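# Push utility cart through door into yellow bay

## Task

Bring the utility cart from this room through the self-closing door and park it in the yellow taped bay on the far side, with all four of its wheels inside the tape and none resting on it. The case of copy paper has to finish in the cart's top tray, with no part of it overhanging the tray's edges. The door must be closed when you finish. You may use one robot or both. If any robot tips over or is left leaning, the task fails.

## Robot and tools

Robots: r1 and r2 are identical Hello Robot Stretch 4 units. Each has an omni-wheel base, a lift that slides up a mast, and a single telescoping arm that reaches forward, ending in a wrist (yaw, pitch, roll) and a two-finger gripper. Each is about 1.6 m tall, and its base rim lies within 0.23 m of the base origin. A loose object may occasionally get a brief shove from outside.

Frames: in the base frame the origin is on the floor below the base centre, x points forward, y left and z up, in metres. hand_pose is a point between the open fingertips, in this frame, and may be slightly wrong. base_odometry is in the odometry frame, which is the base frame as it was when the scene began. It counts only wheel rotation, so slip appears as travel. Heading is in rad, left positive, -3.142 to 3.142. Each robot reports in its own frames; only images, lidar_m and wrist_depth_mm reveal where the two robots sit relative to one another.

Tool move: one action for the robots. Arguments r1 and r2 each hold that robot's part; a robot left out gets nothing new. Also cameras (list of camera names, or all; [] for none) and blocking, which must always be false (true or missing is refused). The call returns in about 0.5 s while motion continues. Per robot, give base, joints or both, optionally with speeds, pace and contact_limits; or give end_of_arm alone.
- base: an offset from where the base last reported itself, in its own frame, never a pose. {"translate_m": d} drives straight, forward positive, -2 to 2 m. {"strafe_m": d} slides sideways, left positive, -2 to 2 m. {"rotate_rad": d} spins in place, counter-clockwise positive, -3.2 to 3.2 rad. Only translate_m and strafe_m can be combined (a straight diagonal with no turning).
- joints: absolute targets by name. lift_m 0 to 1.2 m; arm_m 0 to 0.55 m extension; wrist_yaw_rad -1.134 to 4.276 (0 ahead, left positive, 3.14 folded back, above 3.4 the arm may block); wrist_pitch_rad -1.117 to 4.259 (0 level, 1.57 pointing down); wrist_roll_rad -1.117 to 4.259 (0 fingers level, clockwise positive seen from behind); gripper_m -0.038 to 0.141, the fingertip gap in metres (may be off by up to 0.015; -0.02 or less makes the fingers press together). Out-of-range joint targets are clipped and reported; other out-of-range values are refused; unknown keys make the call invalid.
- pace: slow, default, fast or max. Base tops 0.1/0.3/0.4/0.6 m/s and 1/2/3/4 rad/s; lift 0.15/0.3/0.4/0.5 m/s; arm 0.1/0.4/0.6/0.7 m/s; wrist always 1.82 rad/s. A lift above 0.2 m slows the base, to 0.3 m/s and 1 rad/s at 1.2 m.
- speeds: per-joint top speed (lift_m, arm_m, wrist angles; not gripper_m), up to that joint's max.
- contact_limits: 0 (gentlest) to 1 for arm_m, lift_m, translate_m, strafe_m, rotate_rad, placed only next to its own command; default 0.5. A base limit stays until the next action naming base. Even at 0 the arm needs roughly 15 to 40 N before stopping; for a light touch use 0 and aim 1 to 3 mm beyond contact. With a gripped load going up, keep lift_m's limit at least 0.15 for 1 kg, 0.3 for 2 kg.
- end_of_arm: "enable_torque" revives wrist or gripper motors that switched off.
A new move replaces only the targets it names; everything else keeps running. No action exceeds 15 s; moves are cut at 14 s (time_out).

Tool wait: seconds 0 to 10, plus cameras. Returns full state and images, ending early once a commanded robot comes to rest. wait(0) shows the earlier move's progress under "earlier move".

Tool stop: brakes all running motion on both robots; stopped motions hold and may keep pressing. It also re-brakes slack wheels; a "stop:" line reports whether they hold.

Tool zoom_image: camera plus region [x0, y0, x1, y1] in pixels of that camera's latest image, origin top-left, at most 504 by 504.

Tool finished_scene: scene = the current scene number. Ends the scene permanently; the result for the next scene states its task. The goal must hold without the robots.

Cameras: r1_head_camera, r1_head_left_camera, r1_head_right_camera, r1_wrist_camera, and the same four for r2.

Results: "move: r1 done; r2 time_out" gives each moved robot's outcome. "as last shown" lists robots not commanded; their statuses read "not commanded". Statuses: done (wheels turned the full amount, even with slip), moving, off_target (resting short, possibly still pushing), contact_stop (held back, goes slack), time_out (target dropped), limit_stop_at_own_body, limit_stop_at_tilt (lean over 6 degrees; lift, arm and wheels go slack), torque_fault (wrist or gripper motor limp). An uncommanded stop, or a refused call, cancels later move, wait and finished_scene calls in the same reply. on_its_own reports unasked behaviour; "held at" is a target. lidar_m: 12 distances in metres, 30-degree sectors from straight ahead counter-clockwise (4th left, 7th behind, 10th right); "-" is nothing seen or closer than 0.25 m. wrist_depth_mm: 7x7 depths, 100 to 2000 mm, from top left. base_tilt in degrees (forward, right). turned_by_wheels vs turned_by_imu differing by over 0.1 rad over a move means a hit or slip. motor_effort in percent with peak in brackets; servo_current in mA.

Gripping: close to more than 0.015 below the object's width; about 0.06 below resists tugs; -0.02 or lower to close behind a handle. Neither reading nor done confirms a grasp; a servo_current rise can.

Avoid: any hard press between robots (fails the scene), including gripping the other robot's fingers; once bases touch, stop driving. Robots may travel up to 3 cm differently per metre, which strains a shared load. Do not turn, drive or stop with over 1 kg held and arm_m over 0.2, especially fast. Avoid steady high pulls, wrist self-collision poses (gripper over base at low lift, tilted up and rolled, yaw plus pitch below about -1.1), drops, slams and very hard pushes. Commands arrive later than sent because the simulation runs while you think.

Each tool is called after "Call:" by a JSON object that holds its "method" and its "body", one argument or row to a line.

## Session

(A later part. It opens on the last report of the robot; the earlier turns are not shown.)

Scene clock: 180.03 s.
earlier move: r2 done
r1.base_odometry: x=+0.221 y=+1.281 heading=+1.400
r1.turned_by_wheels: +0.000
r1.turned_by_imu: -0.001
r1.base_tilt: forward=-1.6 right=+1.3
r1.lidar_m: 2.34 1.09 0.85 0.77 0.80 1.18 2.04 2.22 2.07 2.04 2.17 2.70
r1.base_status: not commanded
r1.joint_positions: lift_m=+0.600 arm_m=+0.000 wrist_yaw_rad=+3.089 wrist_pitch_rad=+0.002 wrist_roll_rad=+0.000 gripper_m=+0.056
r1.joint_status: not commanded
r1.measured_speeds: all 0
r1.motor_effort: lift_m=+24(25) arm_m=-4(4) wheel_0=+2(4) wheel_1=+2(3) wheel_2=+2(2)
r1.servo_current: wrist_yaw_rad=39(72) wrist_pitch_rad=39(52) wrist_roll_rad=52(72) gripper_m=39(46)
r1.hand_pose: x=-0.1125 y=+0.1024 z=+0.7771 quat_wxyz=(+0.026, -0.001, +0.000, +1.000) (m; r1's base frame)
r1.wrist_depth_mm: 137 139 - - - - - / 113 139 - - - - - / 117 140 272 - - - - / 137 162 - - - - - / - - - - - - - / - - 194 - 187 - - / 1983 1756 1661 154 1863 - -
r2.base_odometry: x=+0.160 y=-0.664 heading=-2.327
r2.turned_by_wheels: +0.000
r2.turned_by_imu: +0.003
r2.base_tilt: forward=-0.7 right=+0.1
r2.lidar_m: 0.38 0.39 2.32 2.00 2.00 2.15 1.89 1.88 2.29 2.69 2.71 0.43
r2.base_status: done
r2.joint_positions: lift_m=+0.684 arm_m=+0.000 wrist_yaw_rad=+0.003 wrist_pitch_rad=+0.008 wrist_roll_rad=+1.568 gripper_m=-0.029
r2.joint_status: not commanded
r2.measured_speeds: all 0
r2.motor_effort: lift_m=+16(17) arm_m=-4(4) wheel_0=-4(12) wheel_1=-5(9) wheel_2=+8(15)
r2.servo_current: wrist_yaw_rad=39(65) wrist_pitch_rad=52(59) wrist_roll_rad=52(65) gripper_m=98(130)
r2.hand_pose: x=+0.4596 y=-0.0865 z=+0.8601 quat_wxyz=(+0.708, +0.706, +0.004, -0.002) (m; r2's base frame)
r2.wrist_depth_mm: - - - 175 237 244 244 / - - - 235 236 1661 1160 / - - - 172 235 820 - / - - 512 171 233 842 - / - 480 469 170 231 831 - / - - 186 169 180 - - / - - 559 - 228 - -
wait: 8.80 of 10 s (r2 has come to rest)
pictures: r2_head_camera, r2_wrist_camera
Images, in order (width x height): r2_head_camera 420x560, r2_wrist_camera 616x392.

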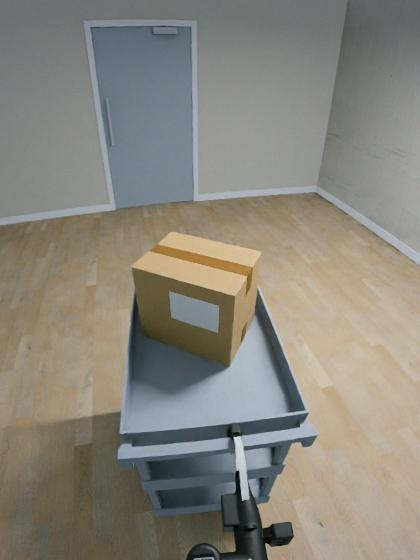

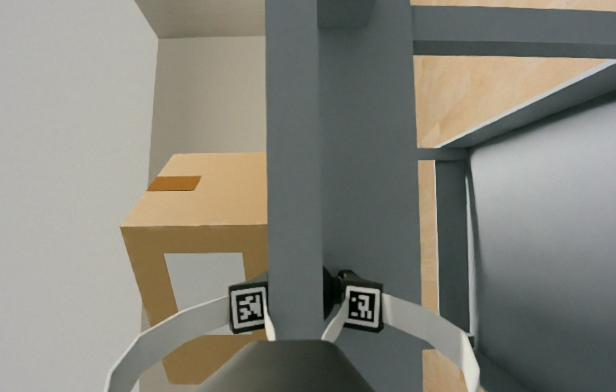

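Call:
{"method": "move", "body": {
  "blocking": false,
  "cameras": [],
  "r2": {"joints":{"gripper_m":0.1}}
}}

Call:
{"method": "wait", "body": {
  "seconds": 2,
  "cameras": []
}}

Call:
{"method": "move", "body": {
  "blocking": false,
  "cameras": [],
  "r2": {"base":{"translate_m":-0.3}}
}}

Call:
{"method": "wait", "body": {
  "seconds": 3,
  "cameras": ["r2_head_camera"]
}}

Call:
{"method": "move", "body": {
  "blocking": false,
  "cameras": [],
  "r2": {"base":{"rotate_rad":0.2},"joints":{"lift_m":0.8,"wrist_roll_rad":0}}
}}

Call:
{"method": "wait", "body": {
  "seconds": 2,
  "cameras": []
}}

Call:
{"method": "move", "body": {
  "blocking": false,
  "cameras": [],
  "r2": {"base":{"strafe_m":0.48}}
}}

Call:
{"method": "wait", "body": {
  "seconds": 4,
  "cameras": ["r2_head_camera","r2_head_left_camera"]
}}

Scene clock: 198.17 s.
move: r2 moving
r1: as last shown
r1.turned_by_imu: +0.000
r1.lidar_m: 2.37 1.10 0.85 0.76 0.79 1.19 2.05 2.22 2.09 2.02 2.13 2.69
r1.motor_effort: lift_m=+25(25) arm_m=-4(4) wheel_0=+2(3) wheel_1=+2(2) wheel_2=+2(2)
r1.servo_current: wrist_yaw_rad=65(65) wrist_pitch_rad=52(52) wrist_roll_rad=52(65) gripper_m=39(46)
r1.wrist_depth_mm: 136 139 - - - - - / 113 139 - - - - - / 118 140 273 - - - - / 137 162 - - - - - / - - - - - - - / - - 193 - 187 - - / 1983 1661 1756 153 1863 - -
r2.base_odometry: x=+0.160 y=-0.664 heading=-2.327
r2.turned_by_wheels: +0.000
r2.turned_by_imu: +0.000
r2.base_tilt: forward=-0.7 right=+0.1
r2.lidar_m: 0.37 0.39 2.33 2.02 2.03 2.16 1.89 1.90 2.26 2.70 2.72 0.43
r2.base_status: not commanded
r2.joint_positions: lift_m=+0.684 arm_m=+0.000 wrist_yaw_rad=+0.003 wrist_pitch_rad=+0.008 wrist_roll_rad=+1.568 gripper_m=-0.003
r2.joint_status: gripper_m moving
r2.measured_speeds: all 0
r2.motor_effort: lift_m=+17(17) arm_m=-4(4) wheel_0=-4(4) wheel_1=-5(6) wheel_2=+7(8)
r2.servo_current: wrist_yaw_rad=46(59) wrist_pitch_rad=52(52) wrist_roll_rad=39(52) gripper_m=78(98)
r2.hand_pose: x=+0.4596 y=-0.0865 z=+0.8601 quat_wxyz=(+0.708, +0.706, +0.004, -0.002) (m; r2's base frame)
r2.wrist_depth_mm: - - - 180 241 249 251 / - - - 178 240 1618 1160 / - - - 177 238 854 - / - - 517 176 236 842 - / - 484 469 175 235 831 - / - - 190 173 181 - - / - - 559 - 232 - -
pictures: none
No camera images: "cameras" was empty.

Scene clock: 199.67 s.
earlier move: r2 done
r1.base_odometry: x=+0.221 y=+1.281 heading=+1.400
r1.turned_by_wheels: +0.000
r1.turned_by_imu: +0.000
r1.base_tilt: forward=-1.6 right=+1.3
r1.lidar_m: 2.34 1.09 0.86 0.78 0.80 1.18 2.06 2.24 2.10 2.03 2.16 2.70
r1.base_status: not commanded
r1.joint_positions: lift_m=+0.600 arm_m=+0.000 wrist_yaw_rad=+3.089 wrist_pitch_rad=+0.002 wrist_roll_rad=+0.000 gripper_m=+0.056
r1.joint_status: not commanded
r1.measured_speeds: all 0
r1.motor_effort: lift_m=+25(25) arm_m=-4(4) wheel_0=+3(3) wheel_1=+2(3) wheel_2=+2(2)
r1.servo_current: wrist_yaw_rad=59(72) wrist_pitch_rad=39(52) wrist_roll_rad=46(65) gripper_m=46(52)
r1.hand_pose: x=-0.1125 y=+0.1024 z=+0.7771 quat_wxyz=(+0.026, -0.001, +0.000, +1.000) (m; r1's base frame)
r1.wrist_depth_mm: 136 138 - - - - - / 114 139 - - - - - / 118 140 273 - - - - / 137 162 - - - - - / - - - - - - - / - - 193 - 187 - - / 1983 1756 1756 153 1863 - -
r2.base_odometry: x=+0.160 y=-0.664 heading=-2.327
r2.turned_by_wheels: +0.000
r2.turned_by_imu: +0.000
r2.base_tilt: forward=-0.7 right=+0.1
r2.lidar_m: 0.40 0.41 2.32 2.03 2.02 2.17 1.88 1.90 2.31 2.70 2.72 0.45
r2.base_status: not commanded
r2.joint_positions: lift_m=+0.684 arm_m=+0.000 wrist_yaw_rad=+0.003 wrist_pitch_rad=+0.005 wrist_roll_rad=+1.568 gripper_m=+0.100
r2.joint_status: all done
r2.measured_speeds: all 0
r2.motor_effort: lift_m=+16(17) arm_m=-4(4) wheel_0=-3(4) wheel_1=-5(6) wheel_2=+6(8)
r2.servo_current: wrist_yaw_rad=52(65) wrist_pitch_rad=39(59) wrist_roll_rad=52(59) gripper_m=52(124)
r2.hand_pose: x=+0.4596 y=-0.0866 z=+0.8608 quat_wxyz=(+0.708, +0.706, +0.003, -0.001) (m; r2's base frame)
r2.wrist_depth_mm: - - - 193 254 260 262 / - - - 192 253 1576 1042 / - - - 191 251 866 - / - - 535 190 249 842 - / - - 477 188 247 842 - / - - 195 187 194 - - / - - 580 - 244 - -
wait: 1.50 of 2 s (r2 has come to rest)
pictures: none
No camera images: "cameras" was empty.

Scene clock: 200.17 s.
move: r2 moving
r1: as last shown
r1.base_tilt: forward=-1.6 right=+1.2
r1.lidar_m: 2.39 1.10 0.82 0.78 0.81 1.19 2.07 2.22 2.11 2.03 2.14 2.67
r1.motor_effort: lift_m=+25(25) arm_m=-4(4) wheel_0=+3(3) wheel_1=+2(2) wheel_2=+2(2)
r1.servo_current: wrist_yaw_rad=52(78) wrist_pitch_rad=46(52) wrist_roll_rad=39(72) gripper_m=46(46)
r1.wrist_depth_mm: 136 139 - - - - - / 113 139 - - - - - / 118 139 272 - - - - / 137 162 - - - - - / - - - - - - - / - - 194 - 187 - - / 1921 1708 1756 153 1863 - -
r2.base_odometry: x=+0.182 y=-0.641 heading=-2.327
r2.turned_by_wheels: +0.000
r2.turned_by_imu: +0.000
r2.base_tilt: forward=-0.7 right=+0.1
r2.lidar_m: 0.43 0.45 2.32 2.02 2.02 2.12 1.86 1.87 2.25 2.69 2.70 0.46
r2.base_status: translate_m moving
r2.joint_positions: lift_m=+0.684 arm_m=+0.000 wrist_yaw_rad=+0.003 wrist_pitch_rad=+0.005 wrist_roll_rad=+1.568 gripper_m=+0.100
r2.joint_status: not commanded
r2.measured_speeds: translate_m=-0.121 strafe_m=+0.000 rotate_rad=+0.004 lift_m=+0.000 arm_m=+0.000 wrist_yaw_rad=+0.000 wrist_pitch_rad=+0.000 wrist_roll_rad=+0.000
r2.motor_effort: lift_m=+16(17) arm_m=-4(4) wheel_0=-7(10) wheel_1=-8(9) wheel_2=+12(12)
r2.servo_current: wrist_yaw_rad=39(59) wrist_pitch_rad=39(52) wrist_roll_rad=52(59) gripper_m=52(59)
r2.hand_pose: x=+0.4596 y=-0.0866 z=+0.8608 quat_wxyz=(+0.708, +0.706, +0.003, -0.001) (m; r2's base frame)
r2.wrist_depth_mm: - - - 220 287 1336 1042 / - - - 219 279 1464 410 / - - - 217 277 866 - / - - 554 215 274 878 - / - - 504 215 274 878 - / - - 195 213 194 - - / - - 615 - - - -
pictures: none
No camera images: "cameras" was empty.

Scene clock: 202.13 s.
earlier move: r2 done
r1.base_odometry: x=+0.221 y=+1.281 heading=+1.400
r1.turned_by_wheels: +0.000
r1.turned_by_imu: +0.000
r1.base_tilt: forward=-1.6 right=+1.2
r1.lidar_m: 2.38 1.09 0.85 0.78 0.80 1.19 2.06 2.21 2.05 2.03 2.14 2.68
r1.base_status: not commanded
r1.joint_positions: lift_m=+0.600 arm_m=+0.000 wrist_yaw_rad=+3.089 wrist_pitch_rad=+0.002 wrist_roll_rad=+0.000 gripper_m=+0.056
r1.joint_status: not commanded
r1.measured_speeds: all 0
r1.motor_effort: lift_m=+25(25) arm_m=-4(4) wheel_0=+3(3) wheel_1=+2(2) wheel_2=+2(2)
r1.servo_current: wrist_yaw_rad=46(78) wrist_pitch_rad=33(52) wrist_roll_rad=39(72) gripper_m=46(46)
r1.hand_pose: x=-0.1125 y=+0.1024 z=+0.7771 quat_wxyz=(+0.026, -0.001, +0.000, +1.000) (m; r1's base frame)
r1.wrist_depth_mm: 136 139 - - - - - / 114 139 - - - - - / 117 140 273 - - - - / 137 162 - - - - - / - - - - - - - / - - 194 - 187 - - / 1983 1708 1708 153 1808 - -
r2.base_odometry: x=+0.366 y=-0.446 heading=-2.327
r2.turned_by_wheels: +0.000
r2.turned_by_imu: +0.000
r2.base_tilt: forward=-0.7 right=+0.1
r2.lidar_m: 0.69 3.72 2.27 1.96 1.96 1.84 1.58 1.59 1.93 2.77 2.76 0.74
r2.base_status: done
r2.joint_positions: lift_m=+0.684 arm_m=+0.000 wrist_yaw_rad=+0.003 wrist_pitch_rad=+0.005 wrist_roll_rad=+1.568 gripper_m=+0.100
r2.joint_status: not commanded
r2.measured_speeds: all 0
r2.motor_effort: lift_m=+16(17) arm_m=-4(4) wheel_0=-2(11) wheel_1=-3(9) wheel_2=+4(14)
r2.servo_current: wrist_yaw_rad=52(59) wrist_pitch_rad=46(52) wrist_roll_rad=52(59) gripper_m=52(59)
r2.hand_pose: x=+0.4596 y=-0.0866 z=+0.8608 quat_wxyz=(+0.708, +0.706, +0.003, -0.001) (m; r2's base frame)
r2.wrist_depth_mm: - - - - - 1661 1160 / - - - - - 1708 1118 / - - - 549 - 559 554 / - - 878 549 - 549 544 / - - 809 544 1138 - 544 / - - 193 539 192 - 544 / - - - - - - 535
wait: 1.97 of 3 s (r2 has come to rest)
pictures: r2_head_camera
Images, in order (width x height): r2_head_camera 420x560.

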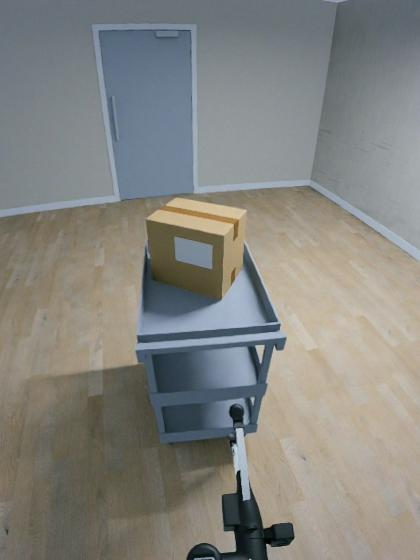

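Scene clock: 202.63 s.
move: r2 moving
r1: as last shown
r1.base_tilt: forward=-1.6 right=+1.3
r1.lidar_m: 2.38 1.09 0.86 0.76 0.79 1.19 2.06 2.22 2.10 2.00 2.15 2.68
r1.servo_current: wrist_yaw_rad=39(52) wrist_pitch_rad=46(52) wrist_roll_rad=46(65) gripper_m=39(46)
r1.wrist_depth_mm: 136 138 - - - - - / 113 139 - - - - - / 117 140 273 - - - - / 137 162 - - - - - / - - - - - - - / - - 194 - 187 - - / 1921 1756 1708 153 1808 - -
r2.base_odometry: x=+0.366 y=-0.446 heading=-2.145
r2.turned_by_wheels: +0.182
r2.turned_by_imu: +0.178
r2.base_tilt: forward=-0.7 right=+0.1
r2.lidar_m: 0.68 2.94 2.06 1.94 2.06 1.70 1.61 1.65 2.20 2.75 2.87 0.72
r2.base_status: rotate_rad moving
r2.joint_positions: lift_m=+0.722 arm_m=+0.000 wrist_yaw_rad=+0.003 wrist_pitch_rad=+0.005 wrist_roll_rad=+0.981 gripper_m=+0.100
r2.joint_status: lift_m moving; wrist_roll_rad moving
r2.measured_speeds: translate_m=+0.000 strafe_m=+0.001 rotate_rad=+0.288 lift_m=+0.146 arm_m=+0.000 wrist_yaw_rad=+0.000 wrist_pitch_rad=+0.000 wrist_roll_rad=-1.820
r2.motor_effort: lift_m=+22(25) arm_m=-4(4) wheel_0=-7(8) wheel_1=-4(9) wheel_2=-4(11)
r2.servo_current: wrist_yaw_rad=46(65) wrist_pitch_rad=46(52) wrist_roll_rad=98(111) gripper_m=46(59)
r2.hand_pose: x=+0.4595 y=-0.0866 z=+0.8984 quat_wxyz=(+0.882, +0.471, +0.003, +0.000) (m; r2's base frame)
r2.wrist_depth_mm: - - - - - - - / - - - 820 820 500 1863 / - - - 768 512 - 1499 / - - - 854 521 1118 - / - - - 544 525 - 512 / - - 193 544 192 - 521 / - - - - - - 535
pictures: none
No camera images: "cameras" was empty.

Scene clock: 203.67 s.
earlier move: r2 done
r1.base_odometry: x=+0.221 y=+1.281 heading=+1.400
r1.turned_by_wheels: +0.000
r1.turned_by_imu: +0.000
r1.base_tilt: forward=-1.6 right=+1.2
r1.lidar_m: 2.36 1.10 0.85 0.78 0.81 1.18 2.05 2.23 2.09 1.99 2.13 2.70
r1.base_status: not commanded
r1.joint_positions: lift_m=+0.600 arm_m=+0.000 wrist_yaw_rad=+3.089 wrist_pitch_rad=+0.002 wrist_roll_rad=+0.000 gripper_m=+0.056
r1.joint_status: not commanded
r1.measured_speeds: all 0
r1.motor_effort: lift_m=+25(25) arm_m=-4(4) wheel_0=+3(3) wheel_1=+2(3) wheel_2=+2(2)
r1.servo_current: wrist_yaw_rad=65(65) wrist_pitch_rad=46(52) wrist_roll_rad=46(65) gripper_m=46(46)
r1.hand_pose: x=-0.1125 y=+0.1024 z=+0.7771 quat_wxyz=(+0.026, -0.001, +0.000, +1.000) (m; r1's base frame)
r1.wrist_depth_mm: 136 139 - - - - - / 113 139 - - - - - / 118 140 273 - - - - / 137 161 - - - - - / - - - - - - - / - - 193 - 187 - - / 1863 1756 1756 153 1863 - -
r2.base_odometry: x=+0.366 y=-0.445 heading=-2.128
r2.turned_by_wheels: +0.017
r2.turned_by_imu: +0.017
r2.base_tilt: forward=-0.7 right=+0.1
r2.lidar_m: 0.70 2.85 2.04 1.95 2.05 1.66 1.58 1.67 2.24 2.75 2.87 0.71
r2.base_status: done
r2.joint_positions: lift_m=+0.800 arm_m=+0.000 wrist_yaw_rad=+0.003 wrist_pitch_rad=+0.005 wrist_roll_rad=+0.002 gripper_m=+0.100
r2.joint_status: all done
r2.measured_speeds: all 0
r2.motor_effort: lift_m=+21(25) arm_m=-4(4) wheel_0=-3(8) wheel_1=-1(9) wheel_2=-4(11)
r2.servo_current: wrist_yaw_rad=33(65) wrist_pitch_rad=39(52) wrist_roll_rad=46(111) gripper_m=52(59)
r2.hand_pose: x=+0.4595 y=-0.0866 z=+0.9764 quat_wxyz=(+1.000, +0.001, +0.003, +0.001) (m; r2's base frame)
r2.wrist_depth_mm: - - - - - - - / - - - - - - - / - - - - - - - / - - - 904 750 - - / - - - 891 750 - - / - - 193 484 195 439 488 / - - - - - 946 488
wait: 1.03 of 2 s (r2 has come to rest)
pictures: none
No camera images: "cameras" was empty.

Scene clock: 204.17 s.
move: r2 moving
r1: as last shown
r1.base_tilt: forward=-1.6 right=+1.3
r1.lidar_m: 2.37 1.07 0.85 0.78 0.80 1.16 2.06 2.24 2.07 2.02 2.15 2.70
r1.motor_effort: lift_m=+24(25) arm_m=-4(4) wheel_0=+3(3) wheel_1=+2(2) wheel_2=+2(2)
r1.servo_current: wrist_yaw_rad=52(65) wrist_pitch_rad=46(46) wrist_roll_rad=46(65) gripper_m=39(46)
r1.wrist_depth_mm: 136 139 - - - - - / 113 139 - - - - - / 117 139 273 - - - - / 137 162 - - - - - / - - - - - - - / - - 193 - 187 - - / 1921 1708 1708 153 1863 - -
r2.base_odometry: x=+0.397 y=-0.465 heading=-2.128
r2.turned_by_wheels: +0.000
r2.turned_by_imu: +0.000
r2.base_tilt: forward=-0.7 right=+0.1
r2.lidar_m: 0.70 2.84 2.03 1.91 2.02 1.68 1.59 1.67 2.24 2.79 2.89 0.73
r2.base_status: strafe_m moving
r2.joint_positions: lift_m=+0.800 arm_m=+0.000 wrist_yaw_rad=+0.003 wrist_pitch_rad=+0.005 wrist_roll_rad=+0.002 gripper_m=+0.100
r2.joint_status: not commanded
r2.measured_speeds: translate_m=-0.001 strafe_m=+0.139 rotate_rad=+0.004 lift_m=+0.000 arm_m=+0.000 wrist_yaw_rad=+0.000 wrist_pitch_rad=+0.000 wrist_roll_rad=+0.000
r2.motor_effort: lift_m=+21(21) arm_m=-4(4) wheel_0=-10(12) wheel_1=+10(11) wheel_2=+1(3)
r2.servo_current: wrist_yaw_rad=39(65) wrist_pitch_rad=39(52) wrist_roll_rad=39(52) gripper_m=59(59)
r2.hand_pose: x=+0.4595 y=-0.0866 z=+0.9764 quat_wxyz=(+1.000, +0.001, +0.003, +0.001) (m; r2's base frame)
r2.wrist_depth_mm: - - - - - - - / - - - - - - - / - - - - - - - / - - - - 759 - - / - - - 904 778 891 - / - - 195 484 194 455 452 / - - - - - - 496
pictures: none
No camera images: "cameras" was empty.

Scene clock: 206.60 s.
earlier move: r2 done
r1.base_odometry: x=+0.221 y=+1.281 heading=+1.400
r1.turned_by_wheels: +0.000
r1.turned_by_imu: +0.000
r1.base_tilt: forward=-1.6 right=+1.3
r1.lidar_m: 2.40 1.11 0.84 0.75 0.80 1.20 2.07 2.22 2.07 2.01 2.15 2.70
r1.base_status: not commanded
r1.joint_positions: lift_m=+0.600 arm_m=+0.000 wrist_yaw_rad=+3.089 wrist_pitch_rad=+0.002 wrist_roll_rad=+0.000 gripper_m=+0.056
r1.joint_status: not commanded
r1.measured_speeds: all 0
r1.motor_effort: lift_m=+25(25) arm_m=-4(4) wheel_0=+2(3) wheel_1=+2(3) wheel_2=+2(2)
r1.servo_current: wrist_yaw_rad=46(65) wrist_pitch_rad=46(52) wrist_roll_rad=46(65) gripper_m=39(52)
r1.hand_pose: x=-0.1125 y=+0.1024 z=+0.7771 quat_wxyz=(+0.026, -0.001, +0.000, +1.000) (m; r1's base frame)
r1.wrist_depth_mm: 136 138 - - - - - / 113 139 - - - - - / 118 139 273 - - - - / 137 162 - - - - - / - - - - - - - / - - 194 - 187 - - / 1863 1756 1708 153 1808 - -
r2.base_odometry: x=+0.773 y=-0.699 heading=-2.128
r2.turned_by_wheels: +0.000
r2.turned_by_imu: +0.000
r2.base_tilt: forward=-0.7 right=+0.1
r2.lidar_m: 4.17 2.20 1.53 1.44 1.57 1.70 1.60 1.69 2.24 3.21 1.01 0.82
r2.base_status: done
r2.joint_positions: lift_m=+0.800 arm_m=+0.000 wrist_yaw_rad=+0.003 wrist_pitch_rad=+0.005 wrist_roll_rad=+0.002 gripper_m=+0.100
r2.joint_status: not commanded
r2.measured_speeds: all 0
r2.motor_effort: lift_m=+20(21) arm_m=-4(4) wheel_0=-3(12) wheel_1=+2(12) wheel_2=+0(3)
r2.servo_current: wrist_yaw_rad=65(65) wrist_pitch_rad=46(52) wrist_roll_rad=52(65) gripper_m=59(59)
r2.hand_pose: x=+0.4595 y=-0.0867 z=+0.9765 quat_wxyz=(+1.000, +0.001, +0.003, +0.001) (m; r2's base frame)
r2.wrist_depth_mm: - - - - - - - / - - - - - - - / - - - - - - - / - - - - - - 809 / - - - - - 1078 809 / - - 195 - 195 - 564 / - - - - - - -
wait: 2.43 of 4 s (r2 has come to rest)
pictures: r2_head_camera, r2_head_left_camera
Images, in order (width x height): r2_head_camera 420x560, r2_head_left_camera 420x672.

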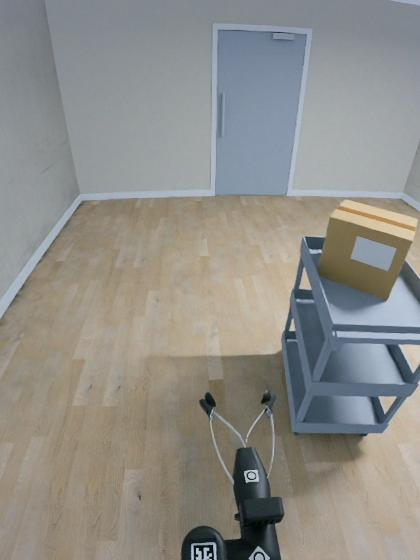

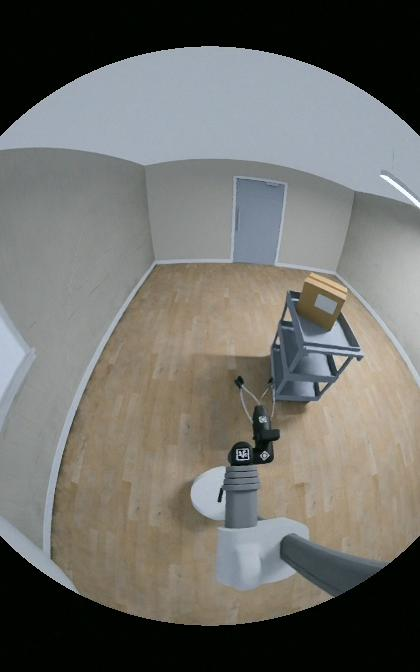

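Call:
{"method": "move", "body": {
  "blocking": false,
  "cameras": [],
  "r2": {"base":{"translate_m":1.5}}
}}

Call:
{"method": "wait", "body": {
  "seconds": 7,
  "cameras": []
}}

Call:
{"method": "move", "body": {
  "blocking": false,
  "cameras": [],
  "r2": {"base":{"translate_m":1.3,"strafe_m":-0.45},"joints":{"lift_m":0.8}}
}}

Call:
{"method": "wait", "body": {
  "seconds": 7,
  "cameras": ["r2_head_camera","r2_wrist_camera","r2_head_left_camera"]
}}

Scene clock: 216.47 s.
move: r2 moving
r1: as last shown
r1.lidar_m: 2.38 1.08 0.86 0.80 0.79 1.17 2.05 2.21 2.09 2.03 2.13 2.67
r1.servo_current: wrist_yaw_rad=59(65) wrist_pitch_rad=39(46) wrist_roll_rad=52(59) gripper_m=39(46)
r1.wrist_depth_mm: 136 138 - - - - - / 113 139 - - - - - / 117 140 273 - - - - / 137 162 - - - - - / - - - - - - - / - - 194 - 188 - - / 1983 1708 1708 153 1863 - -
r2.base_odometry: x=+0.757 y=-0.726 heading=-2.128
r2.turned_by_wheels: +0.000
r2.turned_by_imu: +0.001
r2.base_tilt: forward=-0.7 right=+0.1
r2.lidar_m: 4.12 2.18 1.54 1.48 1.55 1.73 1.63 1.70 2.33 3.20 0.94 0.83
r2.base_status: translate_m moving
r2.joint_positions: lift_m=+0.800 arm_m=+0.000 wrist_yaw_rad=+0.003 wrist_pitch_rad=+0.005 wrist_roll_rad=+0.002 gripper_m=+0.100
r2.joint_status: not commanded
r2.measured_speeds: translate_m=+0.122 strafe_m=+0.000 rotate_rad=+0.003 lift_m=+0.000 arm_m=+0.000 wrist_yaw_rad=+0.000 wrist_pitch_rad=+0.000 wrist_roll_rad=+0.000
r2.motor_effort: lift_m=+20(21) arm_m=-4(4) wheel_0=+8(10) wheel_1=+8(8) wheel_2=-13(13)
r2.servo_current: wrist_yaw_rad=52(52) wrist_pitch_rad=46(46) wrist_roll_rad=59(59) gripper_m=52(52)
r2.hand_pose: x=+0.4595 y=-0.0867 z=+0.9765 quat_wxyz=(+1.000, +0.001, +0.003, +0.001) (m; r2's base frame)
r2.wrist_depth_mm: - - - - - - - / - - - - - - - / - - - - - - - / - - - - - - 788 / - - - - - 1078 788 / - - 195 - 195 - 544 / - - - - - - -
pictures: none
No camera images: "cameras" was empty.

Scene clock: 222.47 s.
earlier move: r2 done
r1.base_odometry: x=+0.221 y=+1.281 heading=+1.400
r1.turned_by_wheels: +0.000
r1.turned_by_imu: +0.000
r1.base_tilt: forward=-1.6 right=+1.2
r1.lidar_m: 2.36 1.08 0.82 0.77 0.81 1.18 2.05 2.22 2.09 2.01 2.15 2.68
r1.base_status: not commanded
r1.joint_positions: lift_m=+0.600 arm_m=+0.000 wrist_yaw_rad=+3.089 wrist_pitch_rad=+0.002 wrist_roll_rad=+0.000 gripper_m=+0.056
r1.joint_status: not commanded
r1.measured_speeds: all 0
r1.motor_effort: lift_m=+25(25) arm_m=-4(4) wheel_0=+3(3) wheel_1=+2(3) wheel_2=+2(2)
r1.servo_current: wrist_yaw_rad=26(72) wrist_pitch_rad=46(46) wrist_roll_rad=39(72) gripper_m=33(52)
r1.hand_pose: x=-0.1125 y=+0.1024 z=+0.7771 quat_wxyz=(+0.026, -0.001, +0.000, +1.000) (m; r1's base frame)
r1.wrist_depth_mm: 136 138 - - - - - / 113 139 - - - - - / 118 140 272 - - - - / 137 162 - - - - - / - - - - - - - / - - 193 - 187 - - / 1921 1708 1756 154 1808 - -
r2.base_odometry: x=-0.020 y=-1.972 heading=-2.128
r2.turned_by_wheels: +0.000
r2.turned_by_imu: +0.002
r2.base_tilt: forward=-0.7 right=+0.0
r2.lidar_m: 2.66 2.22 1.59 1.52 1.57 2.15 3.14 0.67 0.52 0.52 3.32 2.83
r2.base_status: done
r2.joint_positions: lift_m=+0.800 arm_m=+0.000 wrist_yaw_rad=+0.003 wrist_pitch_rad=+0.005 wrist_roll_rad=+0.002 gripper_m=+0.100
r2.joint_status: not commanded
r2.measured_speeds: all 0
r2.motor_effort: lift_m=+20(21) arm_m=-4(4) wheel_0=+3(12) wheel_1=+3(9) wheel_2=-3(14)
r2.servo_current: wrist_yaw_rad=46(59) wrist_pitch_rad=46(52) wrist_roll_rad=59(65) gripper_m=52(59)
r2.hand_pose: x=+0.4595 y=-0.0867 z=+0.9765 quat_wxyz=(+1.000, +0.001, +0.003, +0.001) (m; r2's base frame)
r2.wrist_depth_mm: - - - - - - - / - - - - - - - / - - - - - - - / - - - - - - - / - - - - - - - / - - 195 - 195 - - / - - - - - - -
wait: 6.00 of 7 s (r2 has come to rest)
pictures: none
No camera images: "cameras" was empty.

Scene clock: 222.97 s.
move: r2 moving
r1: as last shown
r1.base_tilt: forward=-1.6 right=+1.3
r1.lidar_m: 2.38 1.10 0.86 0.76 0.77 1.18 2.05 2.22 2.10 2.04 2.15 2.68
r1.motor_effort: lift_m=+24(25) arm_m=-4(4) wheel_0=+3(3) wheel_1=+2(2) wheel_2=+2(2)
r1.servo_current: wrist_yaw_rad=33(65) wrist_pitch_rad=46(52) wrist_roll_rad=59(59) gripper_m=46(46)
r1.wrist_depth_mm: 137 139 - - - - - / 113 139 - - - - - / 118 140 272 - - - - / 137 162 - - - - - / - - - - - - - / - - 194 - 187 - - / 1983 1708 1756 153 1863 - -
r2.base_odometry: x=-0.045 y=-1.993 heading=-2.128
r2.turned_by_wheels: +0.000
r2.turned_by_imu: +0.000
r2.base_tilt: forward=-0.7 right=+0.1
r2.lidar_m: 2.63 2.24 1.61 1.50 1.60 2.16 3.15 0.66 0.52 0.52 3.31 2.81
r2.base_status: translate_m moving; strafe_m moving
r2.joint_positions: lift_m=+0.800 arm_m=+0.000 wrist_yaw_rad=+0.003 wrist_pitch_rad=+0.005 wrist_roll_rad=+0.002 gripper_m=+0.100
r2.joint_status: all done
r2.measured_speeds: translate_m=+0.121 strafe_m=-0.043 rotate_rad=-0.004 lift_m=+0.000 arm_m=+0.000 wrist_yaw_rad=+0.000 wrist_pitch_rad=+0.000 wrist_roll_rad=+0.000
r2.motor_effort: lift_m=+20(21) arm_m=-4(4) wheel_0=+6(10) wheel_1=+4(6) wheel_2=-13(13)
r2.servo_current: wrist_yaw_rad=39(52) wrist_pitch_rad=46(46) wrist_roll_rad=52(59) gripper_m=52(59)
r2.hand_pose: x=+0.4595 y=-0.0867 z=+0.9765 quat_wxyz=(+1.000, +0.001, +0.003, +0.001) (m; r2's base frame)
r2.wrist_depth_mm: - - - - - - - / - - - - - - - / - - - - - - - / - - - - - - - / - - - - - - - / - - 195 - 195 - - / - - - - - - -
pictures: none
No camera images: "cameras" was empty.

Scene clock: 228.47 s.
earlier move: r2 done
r1.base_odometry: x=+0.221 y=+1.281 heading=+1.400
r1.turned_by_wheels: +0.000
r1.turned_by_imu: +0.000
r1.base_tilt: forward=-1.6 right=+1.3
r1.lidar_m: 2.39 1.07 0.84 0.79 0.79 1.18 2.06 2.22 2.08 2.02 2.14 2.69
r1.base_status: not commanded
r1.joint_positions: lift_m=+0.600 arm_m=+0.000 wrist_yaw_rad=+3.089 wrist_pitch_rad=+0.002 wrist_roll_rad=+0.000 gripper_m=+0.056
r1.joint_status: not commanded
r1.measured_speeds: all 0
r1.motor_effort: lift_m=+25(25) arm_m=-4(4) wheel_0=+2(3) wheel_1=+2(3) wheel_2=+2(2)
r1.servo_current: wrist_yaw_rad=52(72) wrist_pitch_rad=39(52) wrist_roll_rad=52(65) gripper_m=39(52)
r1.hand_pose: x=-0.1125 y=+0.1024 z=+0.7771 quat_wxyz=(+0.026, -0.001, +0.000, +1.000) (m; r1's base frame)
r1.wrist_depth_mm: 136 138 - - - - - / 113 139 - - - - - / 117 139 273 - - - - / 137 162 - - - - - / - - - - - - - / - - 194 - 188 - - / 1983 1708 1708 153 1756 - -
r2.base_odometry: x=-1.089 y=-2.838 heading=-2.128
r2.turned_by_wheels: +0.000
r2.turned_by_imu: +0.002
r2.base_tilt: forward=-0.6 right=+0.0
r2.lidar_m: 1.33 1.46 2.02 1.96 2.05 2.81 1.40 1.50 2.89 2.75 2.08 1.50
r2.base_status: done
r2.joint_positions: lift_m=+0.800 arm_m=+0.000 wrist_yaw_rad=+0.003 wrist_pitch_rad=+0.005 wrist_roll_rad=+0.002 gripper_m=+0.100
r2.joint_status: all done
r2.measured_speeds: all 0
r2.motor_effort: lift_m=+20(21) arm_m=-4(4) wheel_0=+3(13) wheel_1=+5(7) wheel_2=-5(14)
r2.servo_current: wrist_yaw_rad=39(65) wrist_pitch_rad=52(52) wrist_roll_rad=52(59) gripper_m=46(59)
r2.hand_pose: x=+0.4595 y=-0.0867 z=+0.9766 quat_wxyz=(+1.000, +0.001, +0.003, +0.001) (m; r2's base frame)
r2.wrist_depth_mm: - - - - - - - / - - 1182 - - - - / - - 1182 - - - - / - - - - - - - / - - - - - - - / - - 188 - 185 - - / - - - - - - -
wait: 5.50 of 7 s (r2 has come to rest)
pictures: r2_head_camera, r2_head_left_camera, r2_wrist_camera
Images, in order (width x height): r2_head_camera 420x560, r2_head_left_camera 420x672, r2_wrist_camera 616x392.

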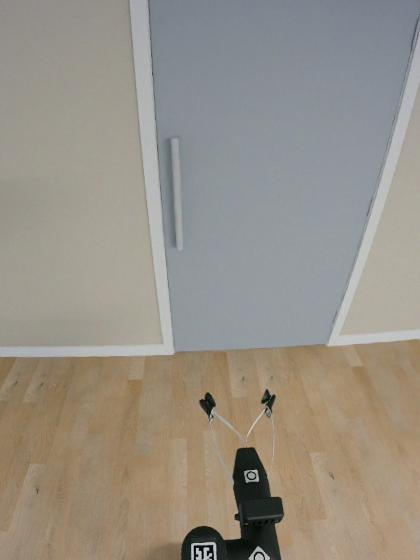

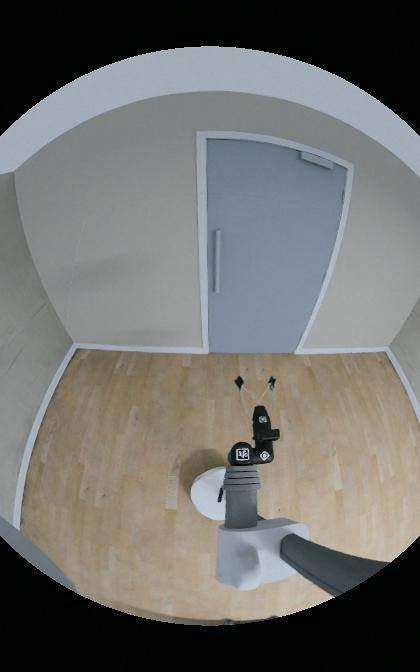

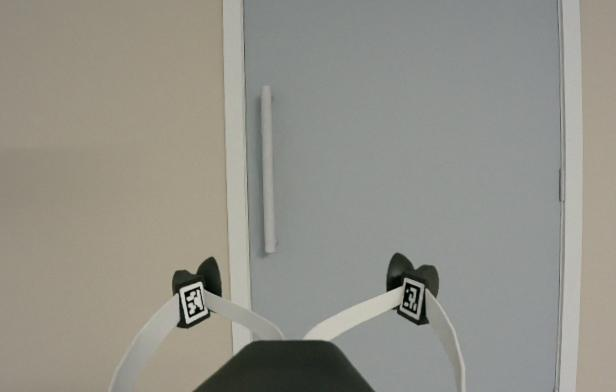

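Call:
{"method": "move", "body": {
  "blocking": false,
  "cameras": [],
  "r2": {"base":{"translate_m":0.6,"strafe_m":0.13}}
}}

Call:
{"method": "wait", "body": {
  "seconds": 4,
  "cameras": ["r2_head_camera","r2_wrist_camera"]
}}

Scene clock: 240.00 s.
move: r2 moving
r1: as last shown
r1.lidar_m: 2.33 1.09 0.84 0.78 0.78 1.19 2.06 2.22 2.08 2.02 2.16 2.69
r1.motor_effort: lift_m=+25(25) arm_m=-4(4) wheel_0=+3(3) wheel_1=+2(2) wheel_2=+2(2)
r1.servo_current: wrist_yaw_rad=46(52) wrist_pitch_rad=39(46) wrist_roll_rad=46(65) gripper_m=39(46)
r1.wrist_depth_mm: 136 138 - - - - - / 113 139 - - - - - / 117 140 271 - - - - / 137 162 - - - - - / - - - - - - - / - - 194 - 187 - - / 1921 1756 1808 153 1808 - -
r2.base_odometry: x=-1.099 y=-2.868 heading=-2.127
r2.turned_by_wheels: +0.000
r2.turned_by_imu: +0.001
r2.base_tilt: forward=-0.7 right=+0.1
r2.lidar_m: 1.31 1.45 1.96 1.98 2.08 2.76 1.42 1.53 2.88 2.76 2.00 1.44
r2.base_status: translate_m moving; strafe_m moving
r2.joint_positions: lift_m=+0.800 arm_m=+0.000 wrist_yaw_rad=+0.003 wrist_pitch_rad=+0.005 wrist_roll_rad=+0.002 gripper_m=+0.100
r2.joint_status: not commanded
r2.measured_speeds: translate_m=+0.121 strafe_m=+0.027 rotate_rad=+0.001 lift_m=+0.000 arm_m=+0.000 wrist_yaw_rad=+0.000 wrist_pitch_rad=+0.000 wrist_roll_rad=+0.000
r2.motor_effort: lift_m=+20(20) arm_m=-4(4) wheel_0=+4(10) wheel_1=+9(9) wheel_2=-13(13)
r2.servo_current: wrist_yaw_rad=33(65) wrist_pitch_rad=39(46) wrist_roll_rad=52(52) gripper_m=52(52)
r2.hand_pose: x=+0.4595 y=-0.0867 z=+0.9766 quat_wxyz=(+1.000, +0.001, +0.003, +0.001) (m; r2's base frame)
r2.wrist_depth_mm: - - - - - - - / - - - - - - - / - - 1138 - - - - / - - 1160 - - - - / - - - - - - - / - - 189 - 185 - - / - - - - - - -
pictures: none
No camera images: "cameras" was empty.

Scene clock: 243.00 s.
earlier move: r2 done
r1.base_odometry: x=+0.221 y=+1.281 heading=+1.400
r1.turned_by_wheels: +0.000
r1.turned_by_imu: +0.000
r1.base_tilt: forward=-1.6 right=+1.2
r1.lidar_m: 2.36 1.10 0.85 0.78 0.80 1.18 2.06 2.21 2.07 2.03 2.15 2.70
r1.base_status: not commanded
r1.joint_positions: lift_m=+0.600 arm_m=+0.000 wrist_yaw_rad=+3.089 wrist_pitch_rad=+0.002 wrist_roll_rad=+0.000 gripper_m=+0.056
r1.joint_status: not commanded
r1.measured_speeds: all 0
r1.motor_effort: lift_m=+25(25) arm_m=-4(4) wheel_0=+2(3) wheel_1=+2(3) wheel_2=+2(2)
r1.servo_current: wrist_yaw_rad=65(72) wrist_pitch_rad=46(52) wrist_roll_rad=39(72) gripper_m=46(46)
r1.hand_pose: x=-0.1125 y=+0.1024 z=+0.7771 quat_wxyz=(+0.026, -0.001, +0.000, +1.000) (m; r1's base frame)
r1.wrist_depth_mm: 136 138 - - - - - / 113 139 - - - - - / 118 139 274 - - - - / 137 162 - - - - - / - - - - - - - / - - 194 - 187 - - / 1921 1661 1708 153 1863 - -
r2.base_odometry: x=-1.295 y=-3.416 heading=-2.127
r2.turned_by_wheels: +0.000
r2.turned_by_imu: +0.001
r2.base_tilt: forward=-0.7 right=+0.1
r2.lidar_m: 0.75 0.83 1.16 1.88 1.94 2.68 2.00 2.16 3.02 2.86 1.19 0.86
r2.base_status: done
r2.joint_positions: lift_m=+0.800 arm_m=+0.000 wrist_yaw_rad=+0.003 wrist_pitch_rad=+0.005 wrist_roll_rad=+0.002 gripper_m=+0.100
r2.joint_status: not commanded
r2.measured_speeds: all 0
r2.motor_effort: lift_m=+20(20) arm_m=-4(4) wheel_0=+3(10) wheel_1=+3(11) wheel_2=-4(14)
r2.servo_current: wrist_yaw_rad=52(65) wrist_pitch_rad=46(52) wrist_roll_rad=46(65) gripper_m=46(59)
r2.hand_pose: x=+0.4595 y=-0.0867 z=+0.9766 quat_wxyz=(+1.000, +0.001, +0.003, +0.001) (m; r2's base frame)
r2.wrist_depth_mm: - - 569 512 - - - / - - 574 - - - - / - - 569 - - - - / - - 585 512 - - - / - - 580 525 - - - / - - 187 512 185 - - / - - - - - - -
wait: 3.00 of 4 s (r2 has come to rest)
pictures: r2_head_camera, r2_wrist_camera
Images, in order (width x height): r2_head_camera 420x560, r2_wrist_camera 616x392.

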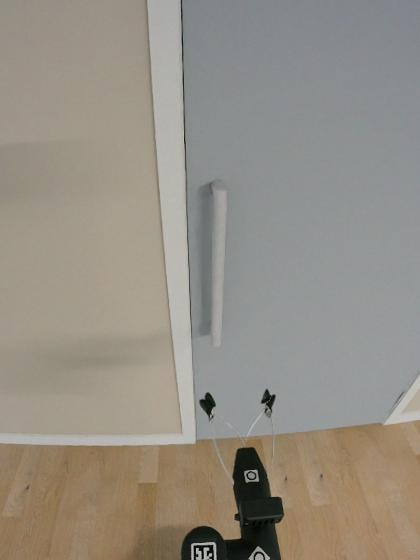

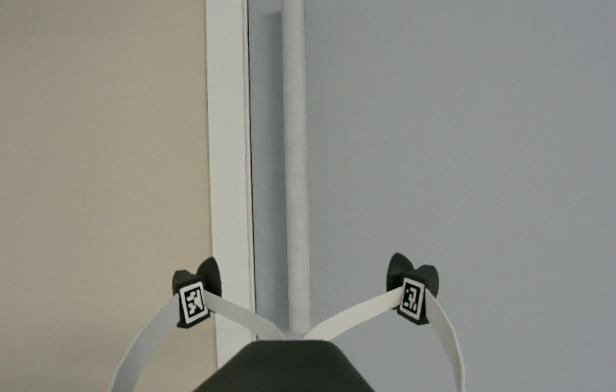

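Call:
{"method": "move", "body": {
  "blocking": false,
  "cameras": [],
  "r2": {"base":{"translate_m":0.325,"strafe_m":0.012},"pace":"slow","contact_limits":{"translate_m":0.2}}
}}

Call:
{"method": "wait", "body": {
  "seconds": 5,
  "cameras": ["r2_wrist_camera"]
}}

Call:
{"method": "move", "body": {
  "blocking": false,
  "cameras": [],
  "r2": {"joints":{"gripper_m":-0.03}}
}}

Call:
{"method": "wait", "body": {
  "seconds": 3,
  "cameras": ["r2_wrist_camera"]
}}

Scene clock: 249.20 s.
move: r2 moving
r1: as last shown
r1.base_tilt: forward=-1.6 right=+1.3
r1.lidar_m: 2.37 1.10 0.83 0.77 0.79 1.18 2.06 2.25 2.07 2.03 2.13 2.70
r1.motor_effort: lift_m=+24(25) arm_m=-4(4) wheel_0=+2(3) wheel_1=+2(2) wheel_2=+2(2)
r1.servo_current: wrist_yaw_rad=46(52) wrist_pitch_rad=33(46) wrist_roll_rad=46(52) gripper_m=33(46)
r1.wrist_depth_mm: 136 138 - - - - - / 113 139 - - - - - / 117 140 274 - - - - / 137 162 - - - - - / - - - - - - - / - - 194 - 187 - - / 1921 1756 1756 153 1808 - -
r2.base_odometry: x=-1.301 y=-3.427 heading=-2.127
r2.turned_by_wheels: +0.000
r2.turned_by_imu: +0.001
r2.base_tilt: forward=-0.6 right=+0.0
r2.lidar_m: 0.74 0.82 1.15 1.86 1.94 2.68 2.01 2.14 3.01 2.86 1.16 0.85
r2.base_status: translate_m moving; strafe_m moving
r2.joint_positions: lift_m=+0.800 arm_m=+0.000 wrist_yaw_rad=+0.003 wrist_pitch_rad=+0.005 wrist_roll_rad=+0.002 gripper_m=+0.100
r2.joint_status: not commanded
r2.measured_speeds: translate_m=+0.048 strafe_m=+0.002 rotate_rad=-0.001 lift_m=+0.000 arm_m=+0.000 wrist_yaw_rad=+0.000 wrist_pitch_rad=+0.000 wrist_roll_rad=+0.000
r2.motor_effort: lift_m=+20(20) arm_m=-4(4) wheel_0=+3(8) wheel_1=+7(8) wheel_2=-9(9)
r2.servo_current: wrist_yaw_rad=46(52) wrist_pitch_rad=52(52) wrist_roll_rad=46(59) gripper_m=52(52)
r2.contact_limits: translate_m 0.2
r2.hand_pose: x=+0.4595 y=-0.0867 z=+0.9766 quat_wxyz=(+1.000, +0.001, +0.003, +0.001) (m; r2's base frame)
r2.wrist_depth_mm: - - 564 496 - - - / - - 559 - - - - / - - 574 - - - - / - - 574 508 - - - / - - 574 512 - - - / - - 193 508 186 - - / - - - - - - -
pictures: none
No camera images: "cameras" was empty.

Scene clock: 253.23 s.
earlier move: r2 done
r1.base_odometry: x=+0.221 y=+1.281 heading=+1.400
r1.turned_by_wheels: +0.000
r1.turned_by_imu: +0.000
r1.base_tilt: forward=-1.6 right=+1.2
r1.lidar_m: 2.37 1.08 0.86 0.77 0.80 1.19 2.06 2.23 2.05 2.02 2.16 2.68
r1.base_status: not commanded
r1.joint_positions: lift_m=+0.600 arm_m=+0.000 wrist_yaw_rad=+3.089 wrist_pitch_rad=+0.002 wrist_roll_rad=+0.000 gripper_m=+0.056
r1.joint_status: not commanded
r1.measured_speeds: all 0
r1.motor_effort: lift_m=+25(25) arm_m=-4(4) wheel_0=+3(3) wheel_1=+2(2) wheel_2=+2(2)
r1.servo_current: wrist_yaw_rad=46(78) wrist_pitch_rad=39(52) wrist_roll_rad=59(65) gripper_m=39(52)
r1.hand_pose: x=-0.1125 y=+0.1024 z=+0.7771 quat_wxyz=(+0.026, -0.001, +0.000, +1.000) (m; r1's base frame)
r1.wrist_depth_mm: 136 138 - - - - - / 113 139 - - - - - / 118 140 272 - - - - / 137 162 - - - - - / - - - - - - - / - - 194 - 187 - - / 1983 1661 1756 153 1756 - -
r2.base_odometry: x=-1.456 y=-3.698 heading=-2.127
r2.turned_by_wheels: +0.000
r2.turned_by_imu: +0.001
r2.base_tilt: forward=-0.7 right=+0.0
r2.lidar_m: 0.42 0.50 0.71 1.85 1.93 2.66 2.34 4.12 3.00 2.04 0.73 0.49
r2.base_status: done
r2.joint_positions: lift_m=+0.800 arm_m=+0.000 wrist_yaw_rad=+0.003 wrist_pitch_rad=+0.005 wrist_roll_rad=+0.002 gripper_m=+0.100
r2.joint_status: not commanded
r2.measured_speeds: all 0
r2.motor_effort: lift_m=+20(20) arm_m=-4(4) wheel_0=+4(9) wheel_1=+5(8) wheel_2=-5(11)
r2.servo_current: wrist_yaw_rad=39(59) wrist_pitch_rad=46(52) wrist_roll_rad=52(65) gripper_m=52(59)
r2.contact_limits: translate_m 0.2
r2.hand_pose: x=+0.4595 y=-0.0867 z=+0.9766 quat_wxyz=(+1.000, +0.001, +0.003, +0.001) (m; r2's base frame)
r2.wrist_depth_mm: 270 255 267 264 263 262 259 / 272 257 270 193 265 263 262 / 274 258 271 267 267 265 264 / 276 260 272 193 267 266 265 / 277 260 273 271 270 268 267 / 281 263 196 195 197 268 268 / 281 265 278 - 272 270 270
wait: 4.03 of 5 s (r2 has come to rest)
pictures: r2_wrist_camera
Images, in order (width x height): r2_wrist_camera 616x392.

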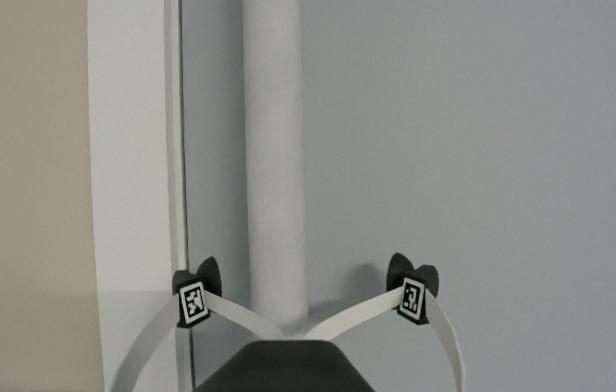

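Scene clock: 253.73 s.
move: r2 moving
r1: as last shown
r1.base_tilt: forward=-1.6 right=+1.3
r1.lidar_m: 2.36 1.08 0.87 0.76 0.78 1.20 2.06 2.23 2.08 2.02 2.15 2.68
r1.motor_effort: lift_m=+24(25) arm_m=-4(4) wheel_0=+2(3) wheel_1=+2(3) wheel_2=+2(2)
r1.servo_current: wrist_yaw_rad=46(65) wrist_pitch_rad=39(52) wrist_roll_rad=52(59) gripper_m=39(46)
r1.wrist_depth_mm: 137 139 - - - - - / 113 139 - - - - - / 118 139 272 - - - - / 137 161 - - - - - / - - - - - - - / - - 193 - 188 - - / 1921 1756 1756 153 1808 - -
r2.base_odometry: x=-1.456 y=-3.698 heading=-2.127
r2.turned_by_wheels: +0.000
r2.turned_by_imu: +0.000
r2.base_tilt: forward=-0.7 right=+0.1
r2.lidar_m: 0.41 0.51 0.69 1.86 1.93 2.61 2.32 4.14 3.01 2.04 0.72 0.51
r2.base_status: not commanded
r2.joint_positions: lift_m=+0.800 arm_m=+0.000 wrist_yaw_rad=+0.003 wrist_pitch_rad=+0.005 wrist_roll_rad=+0.002 gripper_m=+0.083
r2.joint_status: gripper_m moving
r2.measured_speeds: all 0
r2.motor_effort: lift_m=+20(20) arm_m=-4(4) wheel_0=+4(5) wheel_1=+5(5) wheel_2=-5(6)
r2.servo_current: wrist_yaw_rad=46(52) wrist_pitch_rad=39(52) wrist_roll_rad=39(52) gripper_m=104(104)
r2.contact_limits: translate_m 0.2
r2.hand_pose: x=+0.4595 y=-0.0867 z=+0.9766 quat_wxyz=(+1.000, +0.001, +0.003, +0.001) (m; r2's base frame)
r2.wrist_depth_mm: 270 255 266 265 263 260 259 / 271 256 268 191 266 262 260 / 274 257 270 266 266 265 263 / 276 260 272 193 270 266 265 / 277 263 273 271 268 267 266 / 279 264 196 195 193 271 268 / 281 265 278 - 272 272 271
pictures: none
No camera images: "cameras" was empty.

Scene clock: 255.23 s.
earlier move: r2 done
r1.base_odometry: x=+0.221 y=+1.281 heading=+1.400
r1.turned_by_wheels: +0.000
r1.turned_by_imu: +0.000
r1.base_tilt: forward=-1.6 right=+1.3
r1.lidar_m: 2.36 1.11 0.86 0.79 0.80 1.16 2.03 2.21 2.08 2.02 2.15 2.70
r1.base_status: not commanded
r1.joint_positions: lift_m=+0.600 arm_m=+0.000 wrist_yaw_rad=+3.089 wrist_pitch_rad=+0.002 wrist_roll_rad=+0.000 gripper_m=+0.056
r1.joint_status: not commanded
r1.measured_speeds: all 0
r1.motor_effort: lift_m=+25(25) arm_m=-4(4) wheel_0=+3(3) wheel_1=+2(3) wheel_2=+2(2)
r1.servo_current: wrist_yaw_rad=46(72) wrist_pitch_rad=33(52) wrist_roll_rad=46(59) gripper_m=46(52)
r1.hand_pose: x=-0.1125 y=+0.1024 z=+0.7771 quat_wxyz=(+0.026, -0.001, +0.000, +1.000) (m; r1's base frame)
r1.wrist_depth_mm: 136 139 - - - - - / 113 139 - - - - - / 118 139 272 - - - - / 137 162 - - - - - / - - - - - - - / - - 193 - 187 - - / 1983 1708 1708 153 1808 - -
r2.base_odometry: x=-1.457 y=-3.698 heading=-2.126
r2.turned_by_wheels: +0.001
r2.turned_by_imu: +0.001
r2.base_tilt: forward=-0.7 right=+0.0
r2.lidar_m: 0.42 0.51 0.68 1.85 1.95 2.63 2.33 4.16 3.02 2.01 0.74 0.50
r2.base_status: not commanded
r2.joint_positions: lift_m=+0.800 arm_m=+0.000 wrist_yaw_rad=+0.011 wrist_pitch_rad=+0.005 wrist_roll_rad=+0.002 gripper_m=-0.028
r2.joint_status: all done
r2.measured_speeds: all 0
r2.motor_effort: lift_m=+20(20) arm_m=-4(4) wheel_0=+4(5) wheel_1=+4(5) wheel_2=+7(7)
r2.servo_current: wrist_yaw_rad=59(78) wrist_pitch_rad=46(52) wrist_roll_rad=39(59) gripper_m=182(377)
r2.contact_limits: translate_m 0.2
r2.hand_pose: x=+0.4602 y=-0.0843 z=+0.9766 quat_wxyz=(+1.000, +0.001, +0.003, +0.005) (m; r2's base frame)
r2.wrist_depth_mm: 271 256 263 184 255 253 251 / 273 257 264 184 258 256 251 / 277 258 266 186 258 256 254 / 279 258 268 189 262 258 254 / 281 262 271 186 263 259 256 / 282 263 184 187 180 260 258 / 282 153 271 - 266 260 259
wait: 1.50 of 3 s (r2 has come to rest)
pictures: r2_wrist_camera
Images, in order (width x height): r2_wrist_camera 616x392.

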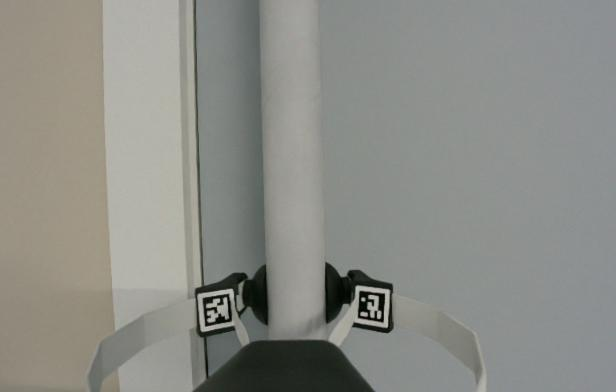

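Call:
{"method": "move", "body": {
  "blocking": false,
  "cameras": [],
  "r2": {"base":{"translate_m":-0.198,"strafe_m":-0.077},"joints":{"wrist_yaw_rad":0.175},"pace":"slow","speeds":{"wrist_yaw_rad":0.08}}
}}

Call:
{"method": "wait", "body": {
  "seconds": 5,
  "cameras": ["r2_wrist_camera","r2_head_camera"]
}}

Scene clock: 292.30 s.
move: r2 moving
r1: as last shown
r1.lidar_m: 2.39 1.10 0.87 0.78 0.81 1.20 2.04 2.21 2.10 2.03 2.17 2.69
r1.motor_effort: lift_m=+24(25) arm_m=-4(4) wheel_0=+3(3) wheel_1=+2(2) wheel_2=+2(2)
r1.servo_current: wrist_yaw_rad=46(59) wrist_pitch_rad=46(46) wrist_roll_rad=52(52) gripper_m=46(46)
r1.wrist_depth_mm: 137 138 - - - - - / 113 139 - - - - - / 117 140 273 - - - - / 137 162 - - - - - / - - - - - - - / - - 193 - 187 - - / 1921 1661 1708 153 1808 - -
r2.base_odometry: x=-1.454 y=-3.686 heading=-2.126
r2.turned_by_wheels: +0.001
r2.turned_by_imu: +0.001
r2.base_tilt: forward=-0.6 right=+0.1
r2.lidar_m: 0.42 0.53 0.71 1.83 1.95 2.64 2.28 4.15 3.02 2.08 0.72 0.53
r2.base_status: translate_m moving; strafe_m moving
r2.joint_positions: lift_m=+0.800 arm_m=+0.000 wrist_yaw_rad=+0.042 wrist_pitch_rad=+0.005 wrist_roll_rad=+0.002 gripper_m=-0.028
r2.joint_status: wrist_yaw_rad moving
r2.measured_speeds: translate_m=-0.048 strafe_m=-0.020 rotate_rad=+0.001 lift_m=+0.000 arm_m=+0.000 wrist_yaw_rad=+0.079 wrist_pitch_rad=+0.000 wrist_roll_rad=+0.000
r2.motor_effort: lift_m=+20(20) arm_m=-4(4) wheel_0=-3(7) wheel_1=-8(11) wheel_2=+21(22)
r2.servo_current: wrist_yaw_rad=59(91) wrist_pitch_rad=52(52) wrist_roll_rad=46(59) gripper_m=176(189)
r2.hand_pose: x=+0.4627 y=-0.0752 z=+0.9766 quat_wxyz=(+1.000, +0.001, +0.003, +0.021) (m; r2's base frame)
r2.wrist_depth_mm: 286 267 265 187 256 251 247 / 289 268 265 183 258 254 249 / 290 270 267 184 259 254 250 / 291 272 270 185 262 256 253 / 293 273 271 189 260 257 254 / 296 276 183 189 177 258 256 / 297 157 274 - 266 259 257
pictures: none
No camera images: "cameras" was empty.

Scene clock: 295.13 s.
earlier move: r2 done
r1.base_odometry: x=+0.221 y=+1.281 heading=+1.400
r1.turned_by_wheels: +0.000
r1.turned_by_imu: +0.000
r1.base_tilt: forward=-1.6 right=+1.2
r1.lidar_m: 2.37 1.09 0.93 0.78 0.81 1.19 2.05 2.24 2.09 2.03 2.14 2.70
r1.base_status: not commanded
r1.joint_positions: lift_m=+0.600 arm_m=+0.000 wrist_yaw_rad=+3.089 wrist_pitch_rad=+0.002 wrist_roll_rad=+0.000 gripper_m=+0.056
r1.joint_status: not commanded
r1.measured_speeds: all 0
r1.motor_effort: lift_m=+25(25) arm_m=-4(4) wheel_0=+2(3) wheel_1=+2(3) wheel_2=+2(2)
r1.servo_current: wrist_yaw_rad=59(72) wrist_pitch_rad=46(52) wrist_roll_rad=46(65) gripper_m=39(52)
r1.hand_pose: x=-0.1125 y=+0.1024 z=+0.7771 quat_wxyz=(+0.026, -0.001, +0.000, +1.000) (m; r1's base frame)
r1.wrist_depth_mm: 137 138 - - - - - / 113 139 - - - - - / 118 139 272 - - - - / 137 162 - - - - - / - - - - - - - / - - 193 - 187 - - / 1921 1708 1756 153 1863 - -
r2.base_odometry: x=-1.418 y=-3.490 heading=-2.125
r2.turned_by_wheels: +0.000
r2.turned_by_imu: +0.002
r2.base_tilt: forward=-0.7 right=+0.1
r2.lidar_m: 0.42 0.71 0.97 1.94 2.02 2.77 2.13 4.04 2.92 2.80 0.92 0.57
r2.base_status: done
r2.joint_positions: lift_m=+0.800 arm_m=+0.000 wrist_yaw_rad=+0.182 wrist_pitch_rad=+0.005 wrist_roll_rad=+0.002 gripper_m=-0.028
r2.joint_status: all done
r2.measured_speeds: all 0
r2.motor_effort: lift_m=+20(20) arm_m=-4(4) wheel_0=-2(8) wheel_1=-7(12) wheel_2=+17(24)
r2.servo_current: wrist_yaw_rad=59(91) wrist_pitch_rad=39(52) wrist_roll_rad=52(65) gripper_m=176(189)
r2.hand_pose: x=+0.4704 y=-0.0339 z=+0.9766 quat_wxyz=(+0.996, +0.001, +0.003, +0.091) (m; r2's base frame)
r2.wrist_depth_mm: - - 262 190 258 257 256 / - - 264 186 260 258 257 / - - 265 184 262 259 258 / - - 266 186 264 263 260 / - - 267 187 266 264 262 / - - 183 189 178 266 264 / - 134 271 - 267 267 266
wait: 2.83 of 5 s (r2 has come to rest)
pictures: r2_head_camera, r2_wrist_camera
Images, in order (width x height): r2_head_camera 420x560, r2_wrist_camera 616x392.

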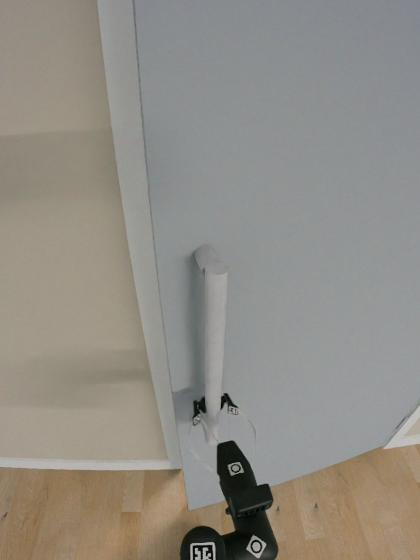

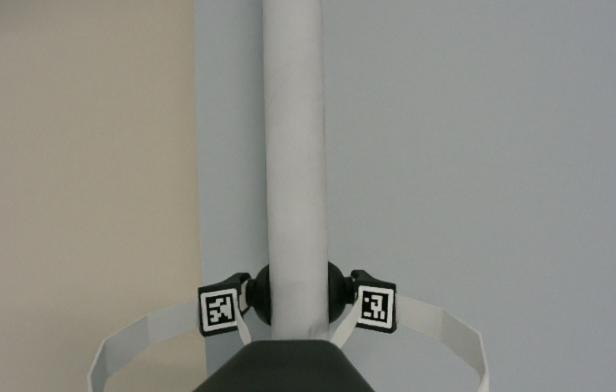

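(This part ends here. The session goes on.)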